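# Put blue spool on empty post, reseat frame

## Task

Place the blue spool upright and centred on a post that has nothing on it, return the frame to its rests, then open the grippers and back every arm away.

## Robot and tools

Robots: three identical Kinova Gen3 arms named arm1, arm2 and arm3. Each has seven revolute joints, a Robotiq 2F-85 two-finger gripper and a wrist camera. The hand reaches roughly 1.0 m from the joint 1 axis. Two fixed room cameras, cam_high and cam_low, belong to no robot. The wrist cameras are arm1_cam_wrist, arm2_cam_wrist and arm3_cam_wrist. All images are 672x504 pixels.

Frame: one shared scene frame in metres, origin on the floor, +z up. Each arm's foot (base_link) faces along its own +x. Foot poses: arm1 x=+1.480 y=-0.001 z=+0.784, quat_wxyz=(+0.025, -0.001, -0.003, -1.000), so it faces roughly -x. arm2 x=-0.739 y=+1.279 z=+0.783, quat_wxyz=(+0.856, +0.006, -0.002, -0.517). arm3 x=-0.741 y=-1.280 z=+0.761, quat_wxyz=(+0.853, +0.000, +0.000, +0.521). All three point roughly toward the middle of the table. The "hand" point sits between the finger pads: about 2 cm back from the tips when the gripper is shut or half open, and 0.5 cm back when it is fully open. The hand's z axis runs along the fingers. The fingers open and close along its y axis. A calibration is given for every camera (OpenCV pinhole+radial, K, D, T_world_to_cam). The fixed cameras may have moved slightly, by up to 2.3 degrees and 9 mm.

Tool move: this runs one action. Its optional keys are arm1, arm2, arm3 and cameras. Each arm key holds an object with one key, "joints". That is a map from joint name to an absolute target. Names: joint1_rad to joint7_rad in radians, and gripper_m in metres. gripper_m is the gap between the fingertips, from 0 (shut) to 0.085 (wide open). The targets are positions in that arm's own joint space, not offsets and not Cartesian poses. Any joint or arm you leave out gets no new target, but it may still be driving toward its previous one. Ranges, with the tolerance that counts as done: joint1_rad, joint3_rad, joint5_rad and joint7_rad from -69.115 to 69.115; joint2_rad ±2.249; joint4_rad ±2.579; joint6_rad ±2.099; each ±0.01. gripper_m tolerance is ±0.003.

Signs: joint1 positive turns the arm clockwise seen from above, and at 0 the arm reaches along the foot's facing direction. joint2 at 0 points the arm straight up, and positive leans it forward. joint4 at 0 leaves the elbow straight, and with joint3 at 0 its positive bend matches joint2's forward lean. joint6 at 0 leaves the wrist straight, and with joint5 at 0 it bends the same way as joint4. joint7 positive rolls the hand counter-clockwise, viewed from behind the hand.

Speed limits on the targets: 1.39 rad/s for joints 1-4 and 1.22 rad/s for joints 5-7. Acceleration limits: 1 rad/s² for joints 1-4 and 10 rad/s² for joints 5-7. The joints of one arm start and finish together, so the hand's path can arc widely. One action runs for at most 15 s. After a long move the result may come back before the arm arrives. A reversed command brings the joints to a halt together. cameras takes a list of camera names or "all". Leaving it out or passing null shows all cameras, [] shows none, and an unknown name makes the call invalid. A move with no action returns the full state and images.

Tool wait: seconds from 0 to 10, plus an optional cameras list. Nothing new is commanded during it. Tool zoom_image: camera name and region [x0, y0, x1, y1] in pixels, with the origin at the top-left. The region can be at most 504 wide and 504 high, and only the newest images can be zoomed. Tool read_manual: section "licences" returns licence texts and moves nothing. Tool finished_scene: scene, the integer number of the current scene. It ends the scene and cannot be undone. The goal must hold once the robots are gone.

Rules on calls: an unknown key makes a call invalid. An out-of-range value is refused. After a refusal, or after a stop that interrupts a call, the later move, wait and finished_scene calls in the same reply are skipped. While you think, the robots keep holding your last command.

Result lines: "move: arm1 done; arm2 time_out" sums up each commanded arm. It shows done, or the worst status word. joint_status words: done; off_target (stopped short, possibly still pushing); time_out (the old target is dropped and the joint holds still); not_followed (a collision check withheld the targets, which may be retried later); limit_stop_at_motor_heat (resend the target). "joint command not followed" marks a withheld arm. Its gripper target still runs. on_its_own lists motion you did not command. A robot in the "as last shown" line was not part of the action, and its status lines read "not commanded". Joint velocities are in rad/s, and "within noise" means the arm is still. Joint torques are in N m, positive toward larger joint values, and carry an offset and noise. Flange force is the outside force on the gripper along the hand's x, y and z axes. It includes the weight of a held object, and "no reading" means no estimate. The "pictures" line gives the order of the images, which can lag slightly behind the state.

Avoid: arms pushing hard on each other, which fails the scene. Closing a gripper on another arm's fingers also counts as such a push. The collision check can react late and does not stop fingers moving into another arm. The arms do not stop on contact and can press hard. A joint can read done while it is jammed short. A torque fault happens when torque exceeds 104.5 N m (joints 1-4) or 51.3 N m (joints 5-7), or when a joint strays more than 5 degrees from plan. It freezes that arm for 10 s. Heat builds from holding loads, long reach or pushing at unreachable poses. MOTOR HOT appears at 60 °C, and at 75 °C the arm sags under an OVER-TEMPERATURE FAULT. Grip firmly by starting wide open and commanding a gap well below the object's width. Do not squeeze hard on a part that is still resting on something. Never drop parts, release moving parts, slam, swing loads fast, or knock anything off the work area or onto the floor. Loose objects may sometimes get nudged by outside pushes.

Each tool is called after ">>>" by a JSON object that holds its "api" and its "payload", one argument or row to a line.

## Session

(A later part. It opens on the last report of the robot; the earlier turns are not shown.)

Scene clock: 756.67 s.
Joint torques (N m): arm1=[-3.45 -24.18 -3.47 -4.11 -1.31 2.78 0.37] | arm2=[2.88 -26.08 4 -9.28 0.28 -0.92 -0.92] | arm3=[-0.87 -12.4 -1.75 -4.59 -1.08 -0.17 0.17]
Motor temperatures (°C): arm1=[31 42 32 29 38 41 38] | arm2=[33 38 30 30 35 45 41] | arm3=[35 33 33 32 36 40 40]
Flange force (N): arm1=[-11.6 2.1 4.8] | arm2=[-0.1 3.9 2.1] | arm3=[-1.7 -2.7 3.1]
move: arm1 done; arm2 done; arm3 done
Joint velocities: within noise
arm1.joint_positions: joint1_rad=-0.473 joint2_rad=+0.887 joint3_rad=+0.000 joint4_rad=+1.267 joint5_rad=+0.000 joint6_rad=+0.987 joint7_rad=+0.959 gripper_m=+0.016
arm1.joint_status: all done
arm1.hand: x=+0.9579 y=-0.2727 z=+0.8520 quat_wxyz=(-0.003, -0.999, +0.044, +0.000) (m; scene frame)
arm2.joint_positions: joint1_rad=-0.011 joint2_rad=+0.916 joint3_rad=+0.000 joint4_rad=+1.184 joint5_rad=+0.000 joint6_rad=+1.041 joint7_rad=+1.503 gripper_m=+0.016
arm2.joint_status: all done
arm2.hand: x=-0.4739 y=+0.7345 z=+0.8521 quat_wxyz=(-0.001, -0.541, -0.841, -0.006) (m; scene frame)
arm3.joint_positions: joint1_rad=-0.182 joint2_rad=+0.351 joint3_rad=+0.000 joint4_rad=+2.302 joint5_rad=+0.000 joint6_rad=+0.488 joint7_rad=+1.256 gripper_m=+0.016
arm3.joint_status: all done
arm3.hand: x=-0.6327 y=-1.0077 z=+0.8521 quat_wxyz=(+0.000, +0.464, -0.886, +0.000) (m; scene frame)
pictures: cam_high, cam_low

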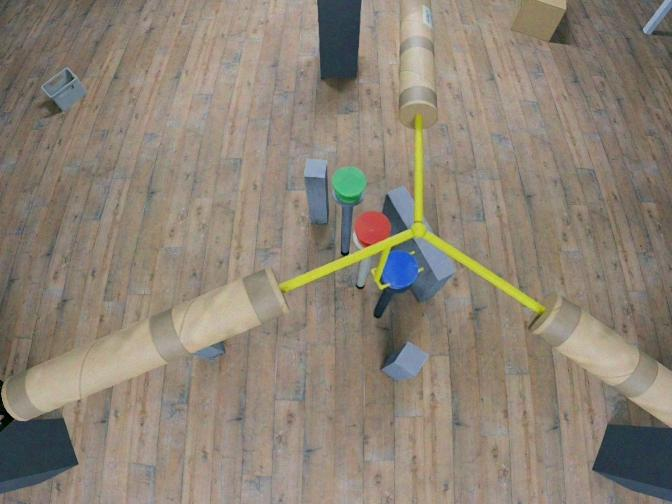

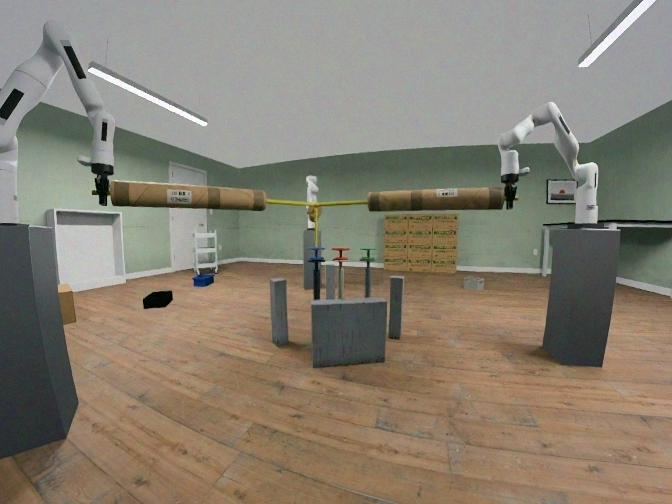

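>>> {"api": "move", "payload": {
  "arm1": {"joints":{"joint1_rad":-0.4731,"joint2_rad":0.9038,"joint4_rad":1.2754,"joint6_rad":0.9623,"joint7_rad":0.9595}},
  "arm2": {"joints":{"joint1_rad":-0.0107,"joint2_rad":0.9318,"joint4_rad":1.1932,"joint6_rad":1.0166,"joint7_rad":1.5033}},
  "arm3": {"joints":{"joint1_rad":-0.1819,"joint2_rad":0.3860,"joint4_rad":2.3157,"joint6_rad":0.4399,"joint7_rad":1.2565}},
  "cameras": ["cam_low"]
}}

>>> {"api": "zoom_image", "payload": {
  "camera": "cam_low",
  "region": [300, 235, 340, 265]
}}

>>> {"api": "move", "payload": {
  "arm1": {"joints":{"joint1_rad":-0.4730,"joint2_rad":0.9330,"joint4_rad":1.2866,"joint6_rad":0.9220,"joint7_rad":0.9596}},
  "arm2": {"joints":{"joint1_rad":-0.0103,"joint2_rad":0.9595,"joint4_rad":1.2055,"joint6_rad":0.9766,"joint7_rad":1.5037}},
  "arm3": {"joints":{"joint1_rad":-0.1819,"joint2_rad":0.4460,"joint4_rad":2.3353,"joint6_rad":0.3603,"joint7_rad":1.2565}},
  "cameras": ["cam_high","cam_low"]
}}

>>> {"api": "zoom_image", "payload": {
  "camera": "cam_high",
  "region": [370, 235, 434, 300]
}}

>>> {"api": "zoom_image", "payload": {
  "camera": "cam_low",
  "region": [300, 235, 340, 265]
}}

Scene clock: 766.13 s.
Joint torques (N m): arm1=[-3.59 -24.3 -3.58 -4.64 -1.32 2.27 0.37] | arm2=[2.74 -25.88 3.81 -8.67 0.22 -0.8 -0.94] | arm3=[-0.54 -12.64 -1.33 -4.5 -0.83 -0.36 0.12]
Motor temperatures (°C): arm1=[31 42 32 29 38 41 38] | arm2=[33 38 30 30 35 45 41] | arm3=[35 33 33 32 36 40 40]
Flange force (N): arm1=[-10.2 1.0 4.5] | arm2=[-1.5 3.6 1.7] | arm3=[-0.6 -1.9 2.7]
move: arm1 done; arm2 done; arm3 done
Joint velocities: within noise
arm1.joint_positions: joint1_rad=-0.473 joint2_rad=+0.904 joint3_rad=+0.000 joint4_rad=+1.275 joint5_rad=+0.000 joint6_rad=+0.962 joint7_rad=+0.959 gripper_m=+0.016
arm1.joint_status: all done
arm1.hand: x=+0.9578 y=-0.2728 z=+0.8400 quat_wxyz=(-0.003, -0.999, +0.044, +0.001) (m; scene frame)
arm2.joint_positions: joint1_rad=-0.011 joint2_rad=+0.932 joint3_rad=+0.000 joint4_rad=+1.193 joint5_rad=+0.000 joint6_rad=+1.017 joint7_rad=+1.503 gripper_m=+0.016
arm2.joint_status: all done
arm2.hand: x=-0.4739 y=+0.7344 z=+0.8401 quat_wxyz=(-0.001, -0.541, -0.841, -0.006) (m; scene frame)
arm3.joint_positions: joint1_rad=-0.182 joint2_rad=+0.386 joint3_rad=+0.000 joint4_rad=+2.316 joint5_rad=+0.000 joint6_rad=+0.440 joint7_rad=+1.256 gripper_m=+0.016
arm3.joint_status: all done
arm3.hand: x=-0.6327 y=-1.0077 z=+0.8400 quat_wxyz=(+0.000, +0.464, -0.886, +0.000) (m; scene frame)
pictures: cam_low

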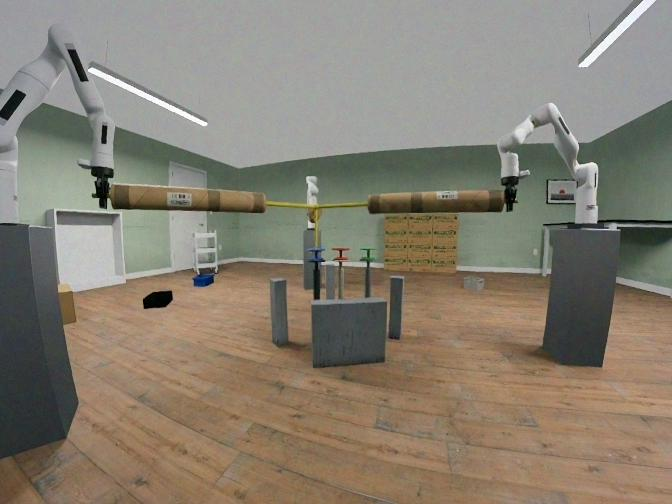

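Scaled by 12.600 from the camera's 672x504 image, which has a finer 960x720 frame.

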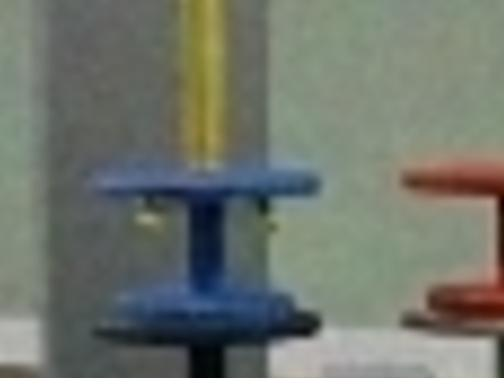

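Scene clock: 766.97 s.
Joint torques (N m): arm1=[-4.37 -24.47 -4.31 -4.85 -1.59 1.91 0.34] | arm2=[2.93 -25.67 3.98 -7.6 0.19 -0.25 -0.88] | arm3=[0.14 -13.17 -0.65 -4.09 -0.51 -0.52 0.11]
Motor temperatures (°C): arm1=[31 42 32 29 38 41 38] | arm2=[33 38 30 30 35 45 41] | arm3=[35 33 33 32 36 40 40]
Flange force (N): arm1=[-10.0 -0.8 4.4] | arm2=[-3.4 4.1 1.9] | arm3=[0.6 0.1 2.6]
move: arm1 done; arm2 done; arm3 done
Joint velocities: within noise
arm1.joint_positions: joint1_rad=-0.473 joint2_rad=+0.933 joint3_rad=+0.000 joint4_rad=+1.287 joint5_rad=+0.000 joint6_rad=+0.922 joint7_rad=+0.960 gripper_m=+0.016
arm1.joint_status: all done
arm1.hand: x=+0.9578 y=-0.2728 z=+0.8200 quat_wxyz=(-0.003, -0.999, +0.044, +0.000) (m; scene frame)
arm2.joint_positions: joint1_rad=-0.010 joint2_rad=+0.959 joint3_rad=+0.000 joint4_rad=+1.206 joint5_rad=+0.000 joint6_rad=+0.977 joint7_rad=+1.504 gripper_m=+0.016
arm2.joint_status: all done
arm2.hand: x=-0.4740 y=+0.7345 z=+0.8201 quat_wxyz=(-0.001, -0.541, -0.841, -0.006) (m; scene frame)
arm3.joint_positions: joint1_rad=-0.182 joint2_rad=+0.446 joint3_rad=+0.000 joint4_rad=+2.335 joint5_rad=+0.000 joint6_rad=+0.360 joint7_rad=+1.256 gripper_m=+0.016
arm3.joint_status: all done
arm3.hand: x=-0.6326 y=-1.0076 z=+0.8201 quat_wxyz=(+0.000, +0.464, -0.886, +0.000) (m; scene frame)
pictures: cam_high, cam_low

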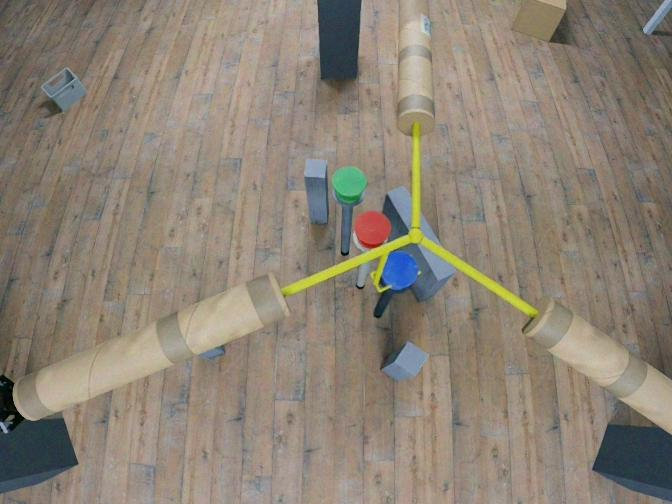

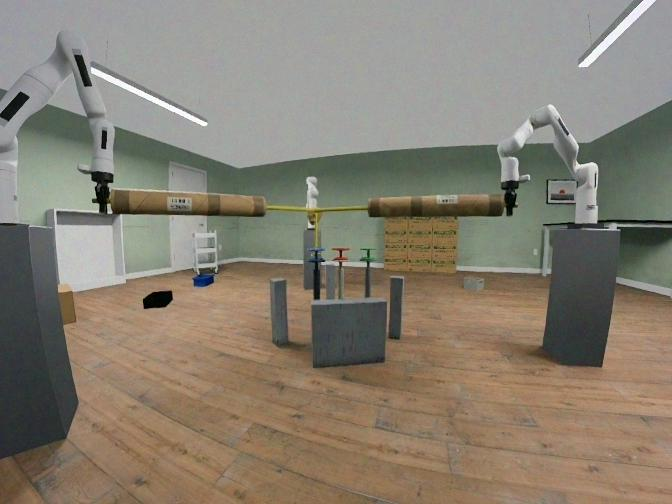

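Scaled by 7.754 from the camera's 672x504 image, which has a finer 960x720 frame.

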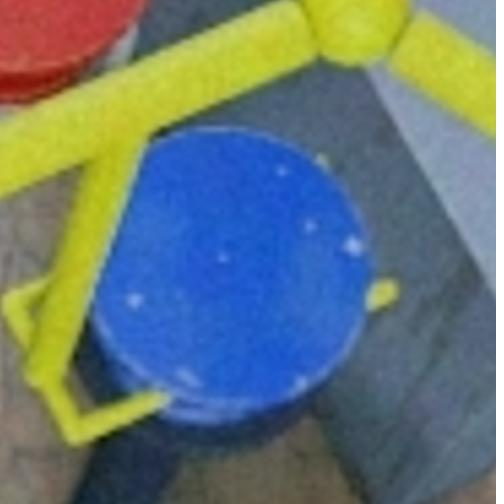

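Scaled by 12.600 from the camera's 672x504 image, which has a finer 960x720 frame.

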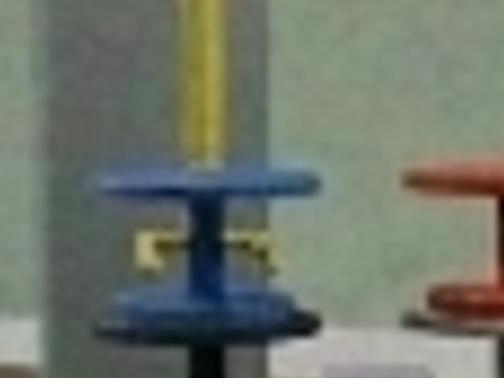

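>>> {"api": "move", "payload": {
  "arm1": {"joints":{"joint1_rad":-0.4390,"joint2_rad":0.9316,"joint4_rad":1.2896,"joint6_rad":0.9204,"joint7_rad":0.9936}},
  "arm2": {"joints":{"joint1_rad":-0.0124,"joint2_rad":0.9192,"joint4_rad":1.2996,"joint6_rad":0.9228,"joint7_rad":1.5016}},
  "arm3": {"joints":{"joint1_rad":-0.2249,"joint2_rad":0.4628,"joint4_rad":2.2917,"joint6_rad":0.3871,"joint7_rad":1.2135}},
  "cameras": []
}}

>>> {"api": "move", "payload": {
  "arm1": {"joints":{"joint1_rad":-0.4050,"joint2_rad":0.9314,"joint4_rad":1.2896,"joint6_rad":0.9206,"joint7_rad":1.0276}},
  "arm2": {"joints":{"joint1_rad":-0.0147,"joint2_rad":0.8812,"joint4_rad":1.3890,"joint6_rad":0.8714,"joint7_rad":1.4993}},
  "arm3": {"joints":{"joint1_rad":-0.2640,"joint2_rad":0.4808,"joint4_rad":2.2460,"joint6_rad":0.4148,"joint7_rad":1.1744}},
  "cameras": ["cam_high","cam_low"]
}}

>>> {"api": "zoom_image", "payload": {
  "camera": "cam_high",
  "region": [340, 225, 440, 300]
}}

>>> {"api": "zoom_image", "payload": {
  "camera": "cam_low",
  "region": [300, 235, 340, 265]
}}

Scene clock: 841.83 s.
Joint torques (N m): arm1=[-3.28 -24.11 -3.23 -4.3 -1.11 2.23 0.32] | arm2=[2.64 -25.83 3.72 -8.68 -0.23 -1.33 -1.07] | arm3=[-0.42 -13.86 -1.21 -4.06 -0.6 -0.44 0.23]
Motor temperatures (°C): arm1=[31 43 32 29 38 40 38] | arm2=[33 37 30 30 35 45 41] | arm3=[35 33 33 32 36 39 40]
Flange force (N): arm1=[-9.8 0.9 4.2] | arm2=[-1.7 3.3 1.9] | arm3=[-0.7 -1.1 3.0]
move: arm1 done; arm2 done; arm3 done
Joint velocities: within noise
arm1.joint_positions: joint1_rad=-0.439 joint2_rad=+0.932 joint3_rad=+0.000 joint4_rad=+1.290 joint5_rad=+0.000 joint6_rad=+0.920 joint7_rad=+0.994 gripper_m=+0.016
arm1.joint_status: all done
arm1.hand: x=+0.9494 y=-0.2545 z=+0.8200 quat_wxyz=(-0.003, -0.999, +0.044, +0.000) (m; scene frame)
arm2.joint_positions: joint1_rad=-0.012 joint2_rad=+0.919 joint3_rad=+0.000 joint4_rad=+1.300 joint5_rad=+0.000 joint6_rad=+0.923 joint7_rad=+1.502 gripper_m=+0.016
arm2.joint_status: all done
arm2.hand: x=-0.4822 y=+0.7524 z=+0.8202 quat_wxyz=(-0.002, -0.541, -0.841, -0.006) (m; scene frame)
arm3.joint_positions: joint1_rad=-0.225 joint2_rad=+0.463 joint3_rad=+0.000 joint4_rad=+2.292 joint5_rad=+0.000 joint6_rad=+0.387 joint7_rad=+1.213 gripper_m=+0.016
arm3.joint_status: all done
arm3.hand: x=-0.6410 y=-0.9895 z=+0.8201 quat_wxyz=(+0.000, +0.464, -0.886, +0.000) (m; scene frame)
pictures: none
No camera images: "cameras" was empty.

Scene clock: 842.80 s.
Joint torques (N m): arm1=[-3.32 -24.04 -3.27 -4.17 -1.1 2.28 0.35] | arm2=[2.49 -24.81 3.54 -7.87 -0.37 -1.12 -1] | arm3=[-0.39 -14.26 -1.29 -3.98 -0.6 -0.19 0.21]
Motor temperatures (°C): arm1=[31 43 32 29 38 40 38] | arm2=[33 37 30 30 35 45 41] | arm3=[35 33 33 32 36 39 40]
Flange force (N): arm1=[-10.2 0.7 4.2] | arm2=[-2.8 3.3 1.7] | arm3=[-1.0 -0.8 3.0]
move: arm1 done; arm2 done; arm3 done
Joint velocities: within noise
arm1.joint_positions: joint1_rad=-0.405 joint2_rad=+0.931 joint3_rad=+0.000 joint4_rad=+1.290 joint5_rad=+0.000 joint6_rad=+0.921 joint7_rad=+1.028 gripper_m=+0.016
arm1.joint_status: all done
arm1.hand: x=+0.9411 y=-0.2363 z=+0.8200 quat_wxyz=(-0.003, -0.999, +0.044, +0.000) (m; scene frame)
arm2.joint_positions: joint1_rad=-0.015 joint2_rad=+0.881 joint3_rad=+0.000 joint4_rad=+1.389 joint5_rad=+0.000 joint6_rad=+0.871 joint7_rad=+1.499 gripper_m=+0.016
arm2.joint_status: all done
arm2.hand: x=-0.4906 y=+0.7706 z=+0.8201 quat_wxyz=(-0.002, -0.541, -0.841, -0.006) (m; scene frame)
arm3.joint_positions: joint1_rad=-0.264 joint2_rad=+0.481 joint3_rad=+0.000 joint4_rad=+2.246 joint5_rad=+0.000 joint6_rad=+0.415 joint7_rad=+1.174 gripper_m=+0.016
arm3.joint_status: all done
arm3.hand: x=-0.6493 y=-0.9713 z=+0.8200 quat_wxyz=(+0.000, +0.464, -0.886, +0.000) (m; scene frame)
pictures: cam_high, cam_low

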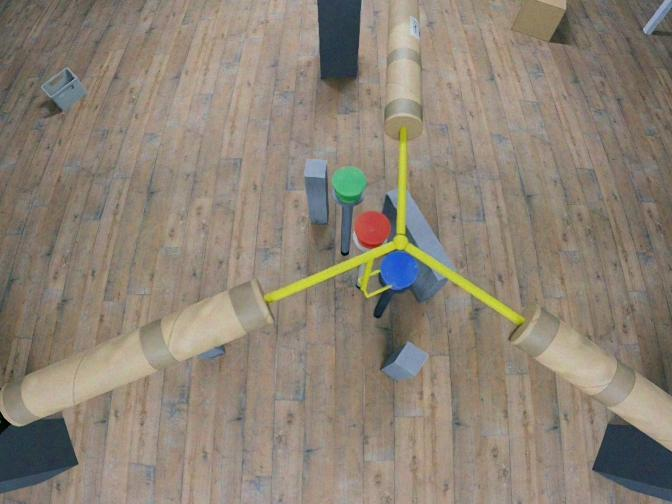

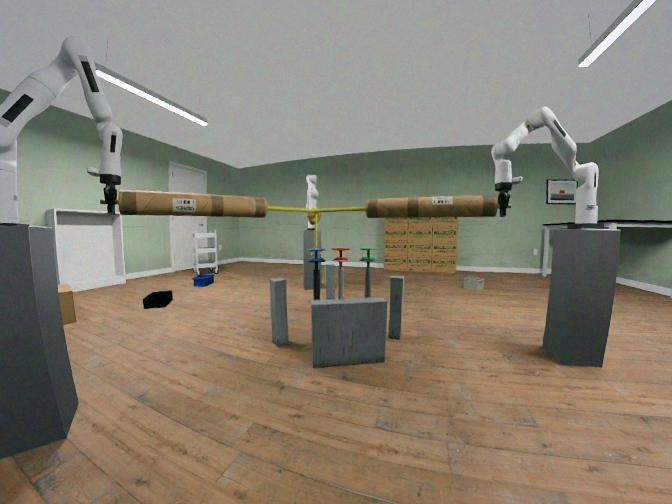

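Scaled by 5.040 from the camera's 672x504 image, which has a finer 960x720 frame.

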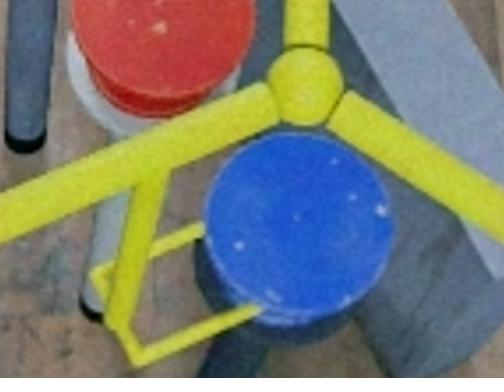

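Scaled by 12.600 from the camera's 672x504 image, which has a finer 960x720 frame.

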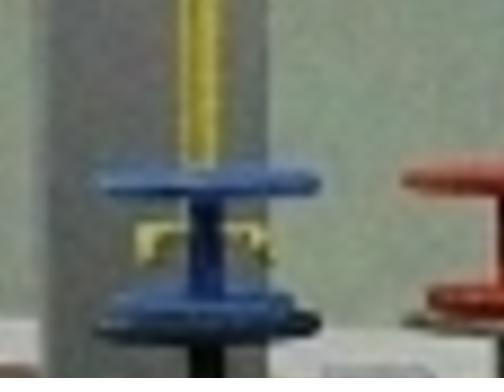

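>>> {"api": "move", "payload": {
  "arm1": {"joints":{"joint1_rad":-0.3710,"joint2_rad":0.9327,"joint4_rad":1.2863,"joint6_rad":0.9226,"joint7_rad":1.0616}},
  "arm2": {"joints":{"joint1_rad":-0.0172,"joint2_rad":0.8452,"joint4_rad":1.4740,"joint6_rad":0.8224,"joint7_rad":1.4968}},
  "arm3": {"joints":{"joint1_rad":-0.2997,"joint2_rad":0.4998,"joint4_rad":2.1980,"joint6_rad":0.4438,"joint7_rad":1.1387}},
  "cameras": ["cam_low"]
}}

>>> {"api": "move", "payload": {
  "arm1": {"joints":{"joint1_rad":-0.3370,"joint2_rad":0.9353,"joint4_rad":1.2798,"joint6_rad":0.9265,"joint7_rad":1.0956}},
  "arm2": {"joints":{"joint1_rad":-0.0199,"joint2_rad":0.8111,"joint4_rad":1.5552,"joint6_rad":0.7753,"joint7_rad":1.4941}},
  "arm3": {"joints":{"joint1_rad":-0.3321,"joint2_rad":0.5199,"joint4_rad":2.1480,"joint6_rad":0.4737,"joint7_rad":1.1063}},
  "cameras": ["cam_low"]
}}

Scene clock: 874.43 s.
Joint torques (N m): arm1=[-3.31 -23.79 -3.24 -3.6 -1.08 2.67 0.34] | arm2=[2.21 -23.89 3.48 -7.43 -0.41 -1.02 -0.95] | arm3=[-0.63 -14.72 -1.53 -3.7 -0.81 0.01 0.21]
Motor temperatures (°C): arm1=[31 43 32 29 38 40 38] | arm2=[33 37 30 29 35 45 41] | arm3=[35 33 33 32 36 39 40]
Flange force (N): arm1=[-11.1 0.8 4.2] | arm2=[-2.8 3.0 1.7] | arm3=[-2.3 -1.1 2.9]
move: arm1 done; arm2 done; arm3 done
Joint velocities: within noise
arm1.joint_positions: joint1_rad=-0.371 joint2_rad=+0.933 joint3_rad=+0.000 joint4_rad=+1.286 joint5_rad=+0.000 joint6_rad=+0.923 joint7_rad=+1.062 gripper_m=+0.016
arm1.joint_status: all done
arm1.hand: x=+0.9327 y=-0.2181 z=+0.8200 quat_wxyz=(-0.003, -0.999, +0.044, +0.000) (m; scene frame)
arm2.joint_positions: joint1_rad=-0.017 joint2_rad=+0.845 joint3_rad=+0.000 joint4_rad=+1.474 joint5_rad=+0.000 joint6_rad=+0.822 joint7_rad=+1.497 gripper_m=+0.016
arm2.joint_status: all done
arm2.hand: x=-0.4990 y=+0.7888 z=+0.8202 quat_wxyz=(-0.002, -0.541, -0.841, -0.006) (m; scene frame)
arm3.joint_positions: joint1_rad=-0.300 joint2_rad=+0.500 joint3_rad=+0.000 joint4_rad=+2.198 joint5_rad=+0.000 joint6_rad=+0.444 joint7_rad=+1.139 gripper_m=+0.016
arm3.joint_status: all done
arm3.hand: x=-0.6578 y=-0.9531 z=+0.8200 quat_wxyz=(+0.000, +0.464, -0.886, +0.000) (m; scene frame)
pictures: cam_low

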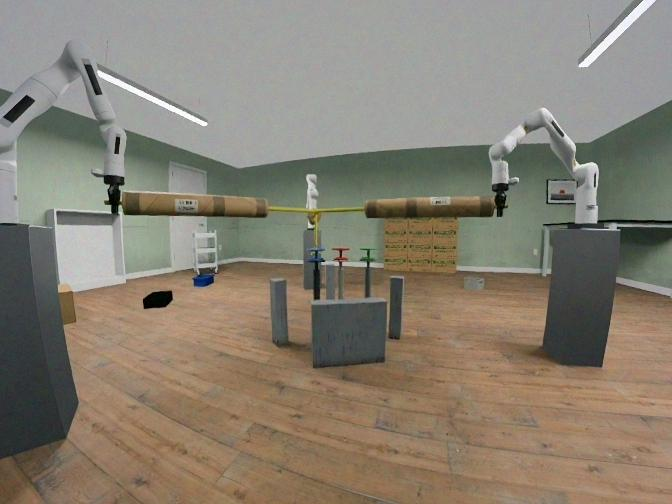

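Scene clock: 875.37 s.
Joint torques (N m): arm1=[-2.99 -24.02 -2.71 -3.71 -0.71 2.68 0.34] | arm2=[2.01 -22.66 3.36 -6.88 -0.46 -0.79 -0.97] | arm3=[-0.76 -15.4 -1.67 -3.94 -0.85 0.14 0.23]
Motor temperatures (°C): arm1=[31 43 32 29 38 40 38] | arm2=[33 37 30 29 35 45 41] | arm3=[35 33 33 32 36 39 40]
Flange force (N): arm1=[-10.9 0.9 4.5] | arm2=[-2.4 2.6 1.4] | arm3=[-2.4 -1.2 3.4]
move: arm1 done; arm2 done; arm3 done
Joint velocities: within noise
arm1.joint_positions: joint1_rad=-0.337 joint2_rad=+0.935 joint3_rad=+0.000 joint4_rad=+1.280 joint5_rad=+0.000 joint6_rad=+0.927 joint7_rad=+1.096 gripper_m=+0.016
arm1.joint_status: all done
arm1.hand: x=+0.9244 y=-0.1999 z=+0.8200 quat_wxyz=(-0.003, -0.999, +0.044, +0.000) (m; scene frame)
arm2.joint_positions: joint1_rad=-0.020 joint2_rad=+0.811 joint3_rad=+0.000 joint4_rad=+1.555 joint5_rad=+0.000 joint6_rad=+0.775 joint7_rad=+1.494 gripper_m=+0.016
arm2.joint_status: all done
arm2.hand: x=-0.5073 y=+0.8070 z=+0.8202 quat_wxyz=(-0.002, -0.541, -0.841, -0.006) (m; scene frame)
arm3.joint_positions: joint1_rad=-0.332 joint2_rad=+0.520 joint3_rad=+0.000 joint4_rad=+2.148 joint5_rad=+0.000 joint6_rad=+0.474 joint7_rad=+1.106 gripper_m=+0.016
arm3.joint_status: all done
arm3.hand: x=-0.6662 y=-0.9350 z=+0.8201 quat_wxyz=(+0.000, +0.464, -0.886, +0.000) (m; scene frame)
pictures: cam_low

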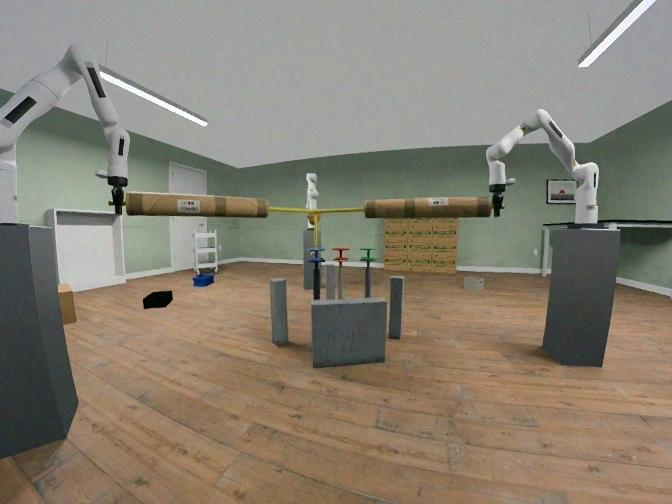

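>>> {"api": "move", "payload": {
  "arm1": {"joints":{"joint1_rad":-0.3032,"joint2_rad":0.9393,"joint4_rad":1.2701,"joint6_rad":0.9322,"joint7_rad":1.1294}},
  "arm2": {"joints":{"joint1_rad":-0.0227,"joint2_rad":0.7787,"joint4_rad":1.6333,"joint6_rad":0.7296,"joint7_rad":1.4913}},
  "arm3": {"joints":{"joint1_rad":-0.3615,"joint2_rad":0.5412,"joint4_rad":2.0961,"joint6_rad":0.5043,"joint7_rad":1.0769}},
  "cameras": []
}}

>>> {"api": "move", "payload": {
  "arm1": {"joints":{"joint1_rad":-0.2697,"joint2_rad":0.9447,"joint4_rad":1.2571,"joint6_rad":0.9398,"joint7_rad":1.1629}},
  "arm2": {"joints":{"joint1_rad":-0.0258,"joint2_rad":0.7478,"joint4_rad":1.7085,"joint6_rad":0.6853,"joint7_rad":1.4882}},
  "arm3": {"joints":{"joint1_rad":-0.3883,"joint2_rad":0.5635,"joint4_rad":2.0422,"joint6_rad":0.5359,"joint7_rad":1.0501}},
  "cameras": ["cam_low"]
}}

>>> {"api": "move", "payload": {
  "arm1": {"joints":{"joint1_rad":-0.2364,"joint2_rad":0.9515,"joint4_rad":1.2407,"joint6_rad":0.9494,"joint7_rad":1.1962}},
  "arm2": {"joints":{"joint1_rad":-0.0291,"joint2_rad":0.7183,"joint4_rad":1.7814,"joint6_rad":0.6419,"joint7_rad":1.4849}},
  "arm3": {"joints":{"joint1_rad":-0.4129,"joint2_rad":0.5868,"joint4_rad":1.9864,"joint6_rad":0.5684,"joint7_rad":1.0255}},
  "cameras": []
}}

>>> {"api": "move", "payload": {
  "arm1": {"joints":{"joint1_rad":-0.2035,"joint2_rad":0.9597,"joint4_rad":1.2212,"joint6_rad":0.9607,"joint7_rad":1.2291}},
  "arm2": {"joints":{"joint1_rad":-0.0326,"joint2_rad":0.6899,"joint4_rad":1.8524,"joint6_rad":0.5993,"joint7_rad":1.4814}},
  "arm3": {"joints":{"joint1_rad":-0.4354,"joint2_rad":0.6112,"joint4_rad":1.9289,"joint6_rad":0.6015,"joint7_rad":1.0030}},
  "cameras": []
}}

>>> {"api": "move", "payload": {
  "arm1": {"joints":{"joint1_rad":-0.1710,"joint2_rad":0.9695,"joint4_rad":1.1980,"joint6_rad":0.9740,"joint7_rad":1.2616}},
  "arm2": {"joints":{"joint1_rad":-0.0366,"joint2_rad":0.6626,"joint4_rad":1.9222,"joint6_rad":0.5568,"joint7_rad":1.4774}},
  "arm3": {"joints":{"joint1_rad":-0.4564,"joint2_rad":0.6365,"joint4_rad":1.8695,"joint6_rad":0.6356,"joint7_rad":0.9820}},
  "cameras": ["cam_low","cam_high"]
}}

Scene clock: 889.27 s.
Joint torques (N m): arm1=[-2.97 -24.05 -2.77 -3.73 -0.77 2.66 0.32] | arm2=[1.84 -21.73 3.34 -6.17 -0.55 -0.61 -0.92] | arm3=[-0.58 -15.99 -1.69 -4.13 -0.8 0.1 0.21]
Motor temperatures (°C): arm1=[31 43 32 29 38 40 38] | arm2=[33 37 30 29 35 45 41] | arm3=[35 33 33 32 36 39 40]
Flange force (N): arm1=[-10.9 0.6 4.4] | arm2=[-3.2 2.4 1.4] | arm3=[-2.4 -0.6 3.0]
move: arm1 done; arm2 done; arm3 done
Joint velocities: within noise
arm1.joint_positions: joint1_rad=-0.303 joint2_rad=+0.939 joint3_rad=+0.000 joint4_rad=+1.270 joint5_rad=+0.000 joint6_rad=+0.932 joint7_rad=+1.129 gripper_m=+0.016
arm1.joint_status: all done
arm1.hand: x=+0.9160 y=-0.1818 z=+0.8200 quat_wxyz=(-0.003, -0.999, +0.044, +0.001) (m; scene frame)
arm2.joint_positions: joint1_rad=-0.023 joint2_rad=+0.779 joint3_rad=+0.000 joint4_rad=+1.633 joint5_rad=+0.000 joint6_rad=+0.730 joint7_rad=+1.491 gripper_m=+0.016
arm2.joint_status: all done
arm2.hand: x=-0.5157 y=+0.8252 z=+0.8202 quat_wxyz=(-0.002, -0.541, -0.841, -0.006) (m; scene frame)
arm3.joint_positions: joint1_rad=-0.362 joint2_rad=+0.541 joint3_rad=+0.000 joint4_rad=+2.096 joint5_rad=+0.000 joint6_rad=+0.504 joint7_rad=+1.077 gripper_m=+0.016
arm3.joint_status: all done
arm3.hand: x=-0.6745 y=-0.9168 z=+0.8200 quat_wxyz=(+0.000, +0.464, -0.886, +0.000) (m; scene frame)
pictures: none
No camera images: "cameras" was empty.

Scene clock: 890.17 s.
Joint torques (N m): arm1=[-2.96 -24.34 -2.78 -4 -0.77 2.53 0.3] | arm2=[1.68 -21.01 3.23 -5.89 -0.48 -0.7 -0.76] | arm3=[-0.49 -16.62 -1.48 -4.68 -0.79 0.09 0.21]
Motor temperatures (°C): arm1=[31 43 32 29 38 40 38] | arm2=[33 37 30 29 35 45 41] | arm3=[35 33 33 32 36 39 40]
Flange force (N): arm1=[-10.7 0.1 4.5] | arm2=[-3.3 2.5 1.3] | arm3=[-1.4 -0.7 3.0]
move: arm1 done; arm2 done; arm3 done
Joint velocities: within noise
arm1.joint_positions: joint1_rad=-0.270 joint2_rad=+0.945 joint3_rad=+0.000 joint4_rad=+1.257 joint5_rad=+0.000 joint6_rad=+0.940 joint7_rad=+1.163 gripper_m=+0.016
arm1.joint_status: all done
arm1.hand: x=+0.9076 y=-0.1636 z=+0.8200 quat_wxyz=(-0.003, -0.999, +0.044, +0.001) (m; scene frame)
arm2.joint_positions: joint1_rad=-0.026 joint2_rad=+0.748 joint3_rad=+0.000 joint4_rad=+1.708 joint5_rad=+0.000 joint6_rad=+0.685 joint7_rad=+1.488 gripper_m=+0.016
arm2.joint_status: all done
arm2.hand: x=-0.5240 y=+0.8434 z=+0.8202 quat_wxyz=(-0.002, -0.541, -0.841, -0.006) (m; scene frame)
arm3.joint_positions: joint1_rad=-0.388 joint2_rad=+0.563 joint3_rad=+0.000 joint4_rad=+2.042 joint5_rad=+0.000 joint6_rad=+0.536 joint7_rad=+1.050 gripper_m=+0.016
arm3.joint_status: all done
arm3.hand: x=-0.6829 y=-0.8986 z=+0.8200 quat_wxyz=(+0.000, +0.464, -0.886, +0.000) (m; scene frame)
pictures: cam_low

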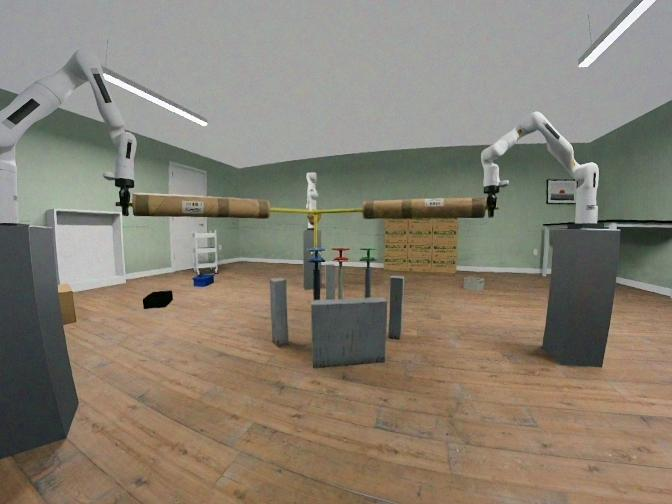

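Scene clock: 891.07 s.
Joint torques (N m): arm1=[-2.78 -24.72 -2.44 -4.47 -0.6 2.26 0.29] | arm2=[1.68 -20.2 3.17 -5.71 -0.46 -0.84 -0.71] | arm3=[-0.36 -17.35 -1.3 -5.2 -0.83 -0.09 0.27]
Motor temperatures (°C): arm1=[31 43 32 29 38 40 38] | arm2=[33 37 30 29 35 45 41] | arm3=[35 33 33 32 36 39 40]
Flange force (N): arm1=[-9.9 -0.2 4.5] | arm2=[-2.9 2.6 1.0] | arm3=[-0.8 -0.4 2.7]
move: arm1 done; arm2 done; arm3 done
Joint velocities: within noise
arm1.joint_positions: joint1_rad=-0.236 joint2_rad=+0.951 joint3_rad=+0.000 joint4_rad=+1.241 joint5_rad=+0.000 joint6_rad=+0.949 joint7_rad=+1.196 gripper_m=+0.016
arm1.joint_status: all done
arm1.hand: x=+0.8992 y=-0.1454 z=+0.8201 quat_wxyz=(-0.003, -0.999, +0.044, +0.000) (m; scene frame)
arm2.joint_positions: joint1_rad=-0.029 joint2_rad=+0.718 joint3_rad=+0.000 joint4_rad=+1.781 joint5_rad=+0.000 joint6_rad=+0.642 joint7_rad=+1.485 gripper_m=+0.016
arm2.joint_status: all done
arm2.hand: x=-0.5324 y=+0.8615 z=+0.8202 quat_wxyz=(-0.002, -0.541, -0.841, -0.006) (m; scene frame)
arm3.joint_positions: joint1_rad=-0.413 joint2_rad=+0.587 joint3_rad=+0.000 joint4_rad=+1.986 joint5_rad=+0.000 joint6_rad=+0.568 joint7_rad=+1.025 gripper_m=+0.016
arm3.joint_status: all done
arm3.hand: x=-0.6912 y=-0.8804 z=+0.8201 quat_wxyz=(+0.000, +0.464, -0.886, +0.000) (m; scene frame)
pictures: none
No camera images: "cameras" was empty.

Scene clock: 891.93 s.
Joint torques (N m): arm1=[-2.59 -24.96 -2.26 -4.7 -0.58 2.13 0.26] | arm2=[1.29 -19.41 2.93 -5.35 -0.5 -0.93 -0.71] | arm3=[-0.34 -17.98 -1.21 -5.35 -0.76 0.05 0.32]
Motor temperatures (°C): arm1=[31 43 32 29 38 40 38] | arm2=[33 37 30 29 35 45 41] | arm3=[35 33 33 32 36 39 40]
Flange force (N): arm1=[-9.7 -0.3 4.4] | arm2=[-3.2 1.9 0.7] | arm3=[-0.8 -0.2 2.9]
move: arm1 done; arm2 done; arm3 done
Joint velocities: within noise
arm1.joint_positions: joint1_rad=-0.203 joint2_rad=+0.960 joint3_rad=+0.000 joint4_rad=+1.221 joint5_rad=+0.000 joint6_rad=+0.961 joint7_rad=+1.229 gripper_m=+0.016
arm1.joint_status: all done
arm1.hand: x=+0.8908 y=-0.1273 z=+0.8201 quat_wxyz=(-0.003, -0.999, +0.044, +0.001) (m; scene frame)
arm2.joint_positions: joint1_rad=-0.033 joint2_rad=+0.690 joint3_rad=+0.000 joint4_rad=+1.852 joint5_rad=+0.000 joint6_rad=+0.599 joint7_rad=+1.481 gripper_m=+0.016
arm2.joint_status: all done
arm2.hand: x=-0.5408 y=+0.8796 z=+0.8202 quat_wxyz=(-0.002, -0.541, -0.841, -0.006) (m; scene frame)
arm3.joint_positions: joint1_rad=-0.435 joint2_rad=+0.611 joint3_rad=+0.000 joint4_rad=+1.929 joint5_rad=+0.000 joint6_rad=+0.601 joint7_rad=+1.003 gripper_m=+0.016
arm3.joint_status: all done
arm3.hand: x=-0.6995 y=-0.8623 z=+0.8200 quat_wxyz=(+0.000, +0.464, -0.886, +0.000) (m; scene frame)
pictures: none
No camera images: "cameras" was empty.

Scene clock: 892.80 s.
Joint torques (N m): arm1=[-2.43 -25.37 -2.03 -5 -0.46 2.04 0.28] | arm2=[1.04 -18.07 2.58 -4.3 -0.57 -0.52 -0.7] | arm3=[-0.3 -18.55 -1.32 -5.23 -0.86 0.29 0.32]
Motor temperatures (°C): arm1=[31 43 32 29 38 40 38] | arm2=[33 37 30 29 35 45 41] | arm3=[35 33 33 32 36 39 40]
Flange force (N): arm1=[-9.3 -0.4 4.6] | arm2=[-4.0 1.4 0.2] | arm3=[-1.3 0.2 2.9]
move: arm1 done; arm2 done; arm3 done
Joint velocities: within noise
arm1.joint_positions: joint1_rad=-0.171 joint2_rad=+0.969 joint3_rad=+0.000 joint4_rad=+1.198 joint5_rad=+0.000 joint6_rad=+0.974 joint7_rad=+1.262 gripper_m=+0.016
arm1.joint_status: all done
arm1.hand: x=+0.8824 y=-0.1091 z=+0.8201 quat_wxyz=(-0.003, -0.999, +0.044, +0.001) (m; scene frame)
arm2.joint_positions: joint1_rad=-0.037 joint2_rad=+0.663 joint3_rad=+0.000 joint4_rad=+1.922 joint5_rad=+0.000 joint6_rad=+0.557 joint7_rad=+1.477 gripper_m=+0.016
arm2.joint_status: all done
arm2.hand: x=-0.5492 y=+0.8979 z=+0.8202 quat_wxyz=(-0.002, -0.541, -0.841, -0.006) (m; scene frame)
arm3.joint_positions: joint1_rad=-0.456 joint2_rad=+0.636 joint3_rad=+0.000 joint4_rad=+1.869 joint5_rad=+0.000 joint6_rad=+0.636 joint7_rad=+0.982 gripper_m=+0.016
arm3.joint_status: all done
arm3.hand: x=-0.7080 y=-0.8442 z=+0.8200 quat_wxyz=(+0.000, +0.464, -0.886, +0.000) (m; scene frame)
pictures: cam_high, cam_low

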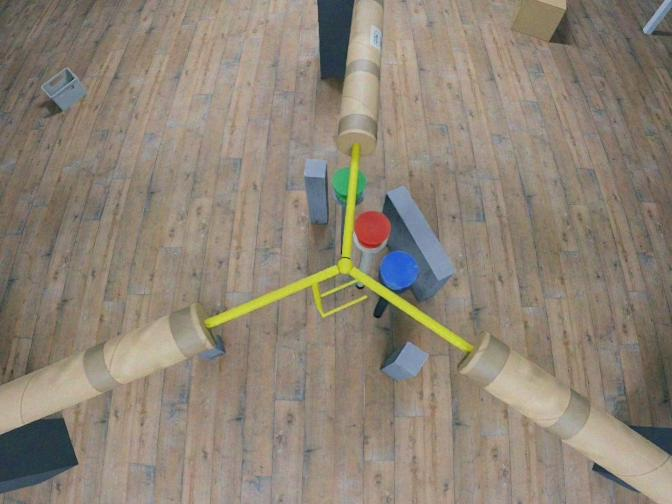

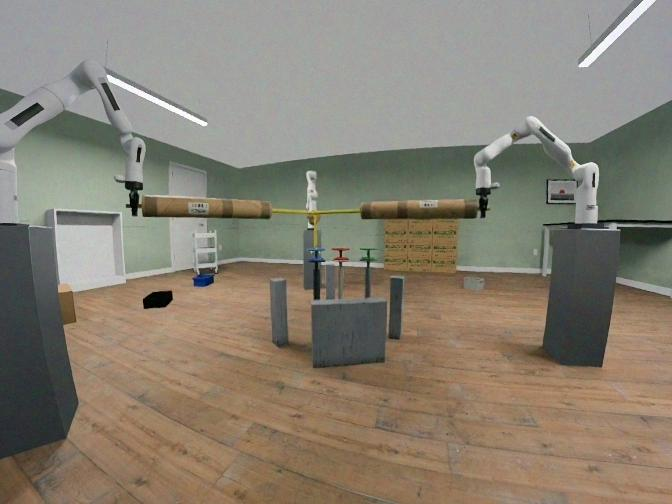

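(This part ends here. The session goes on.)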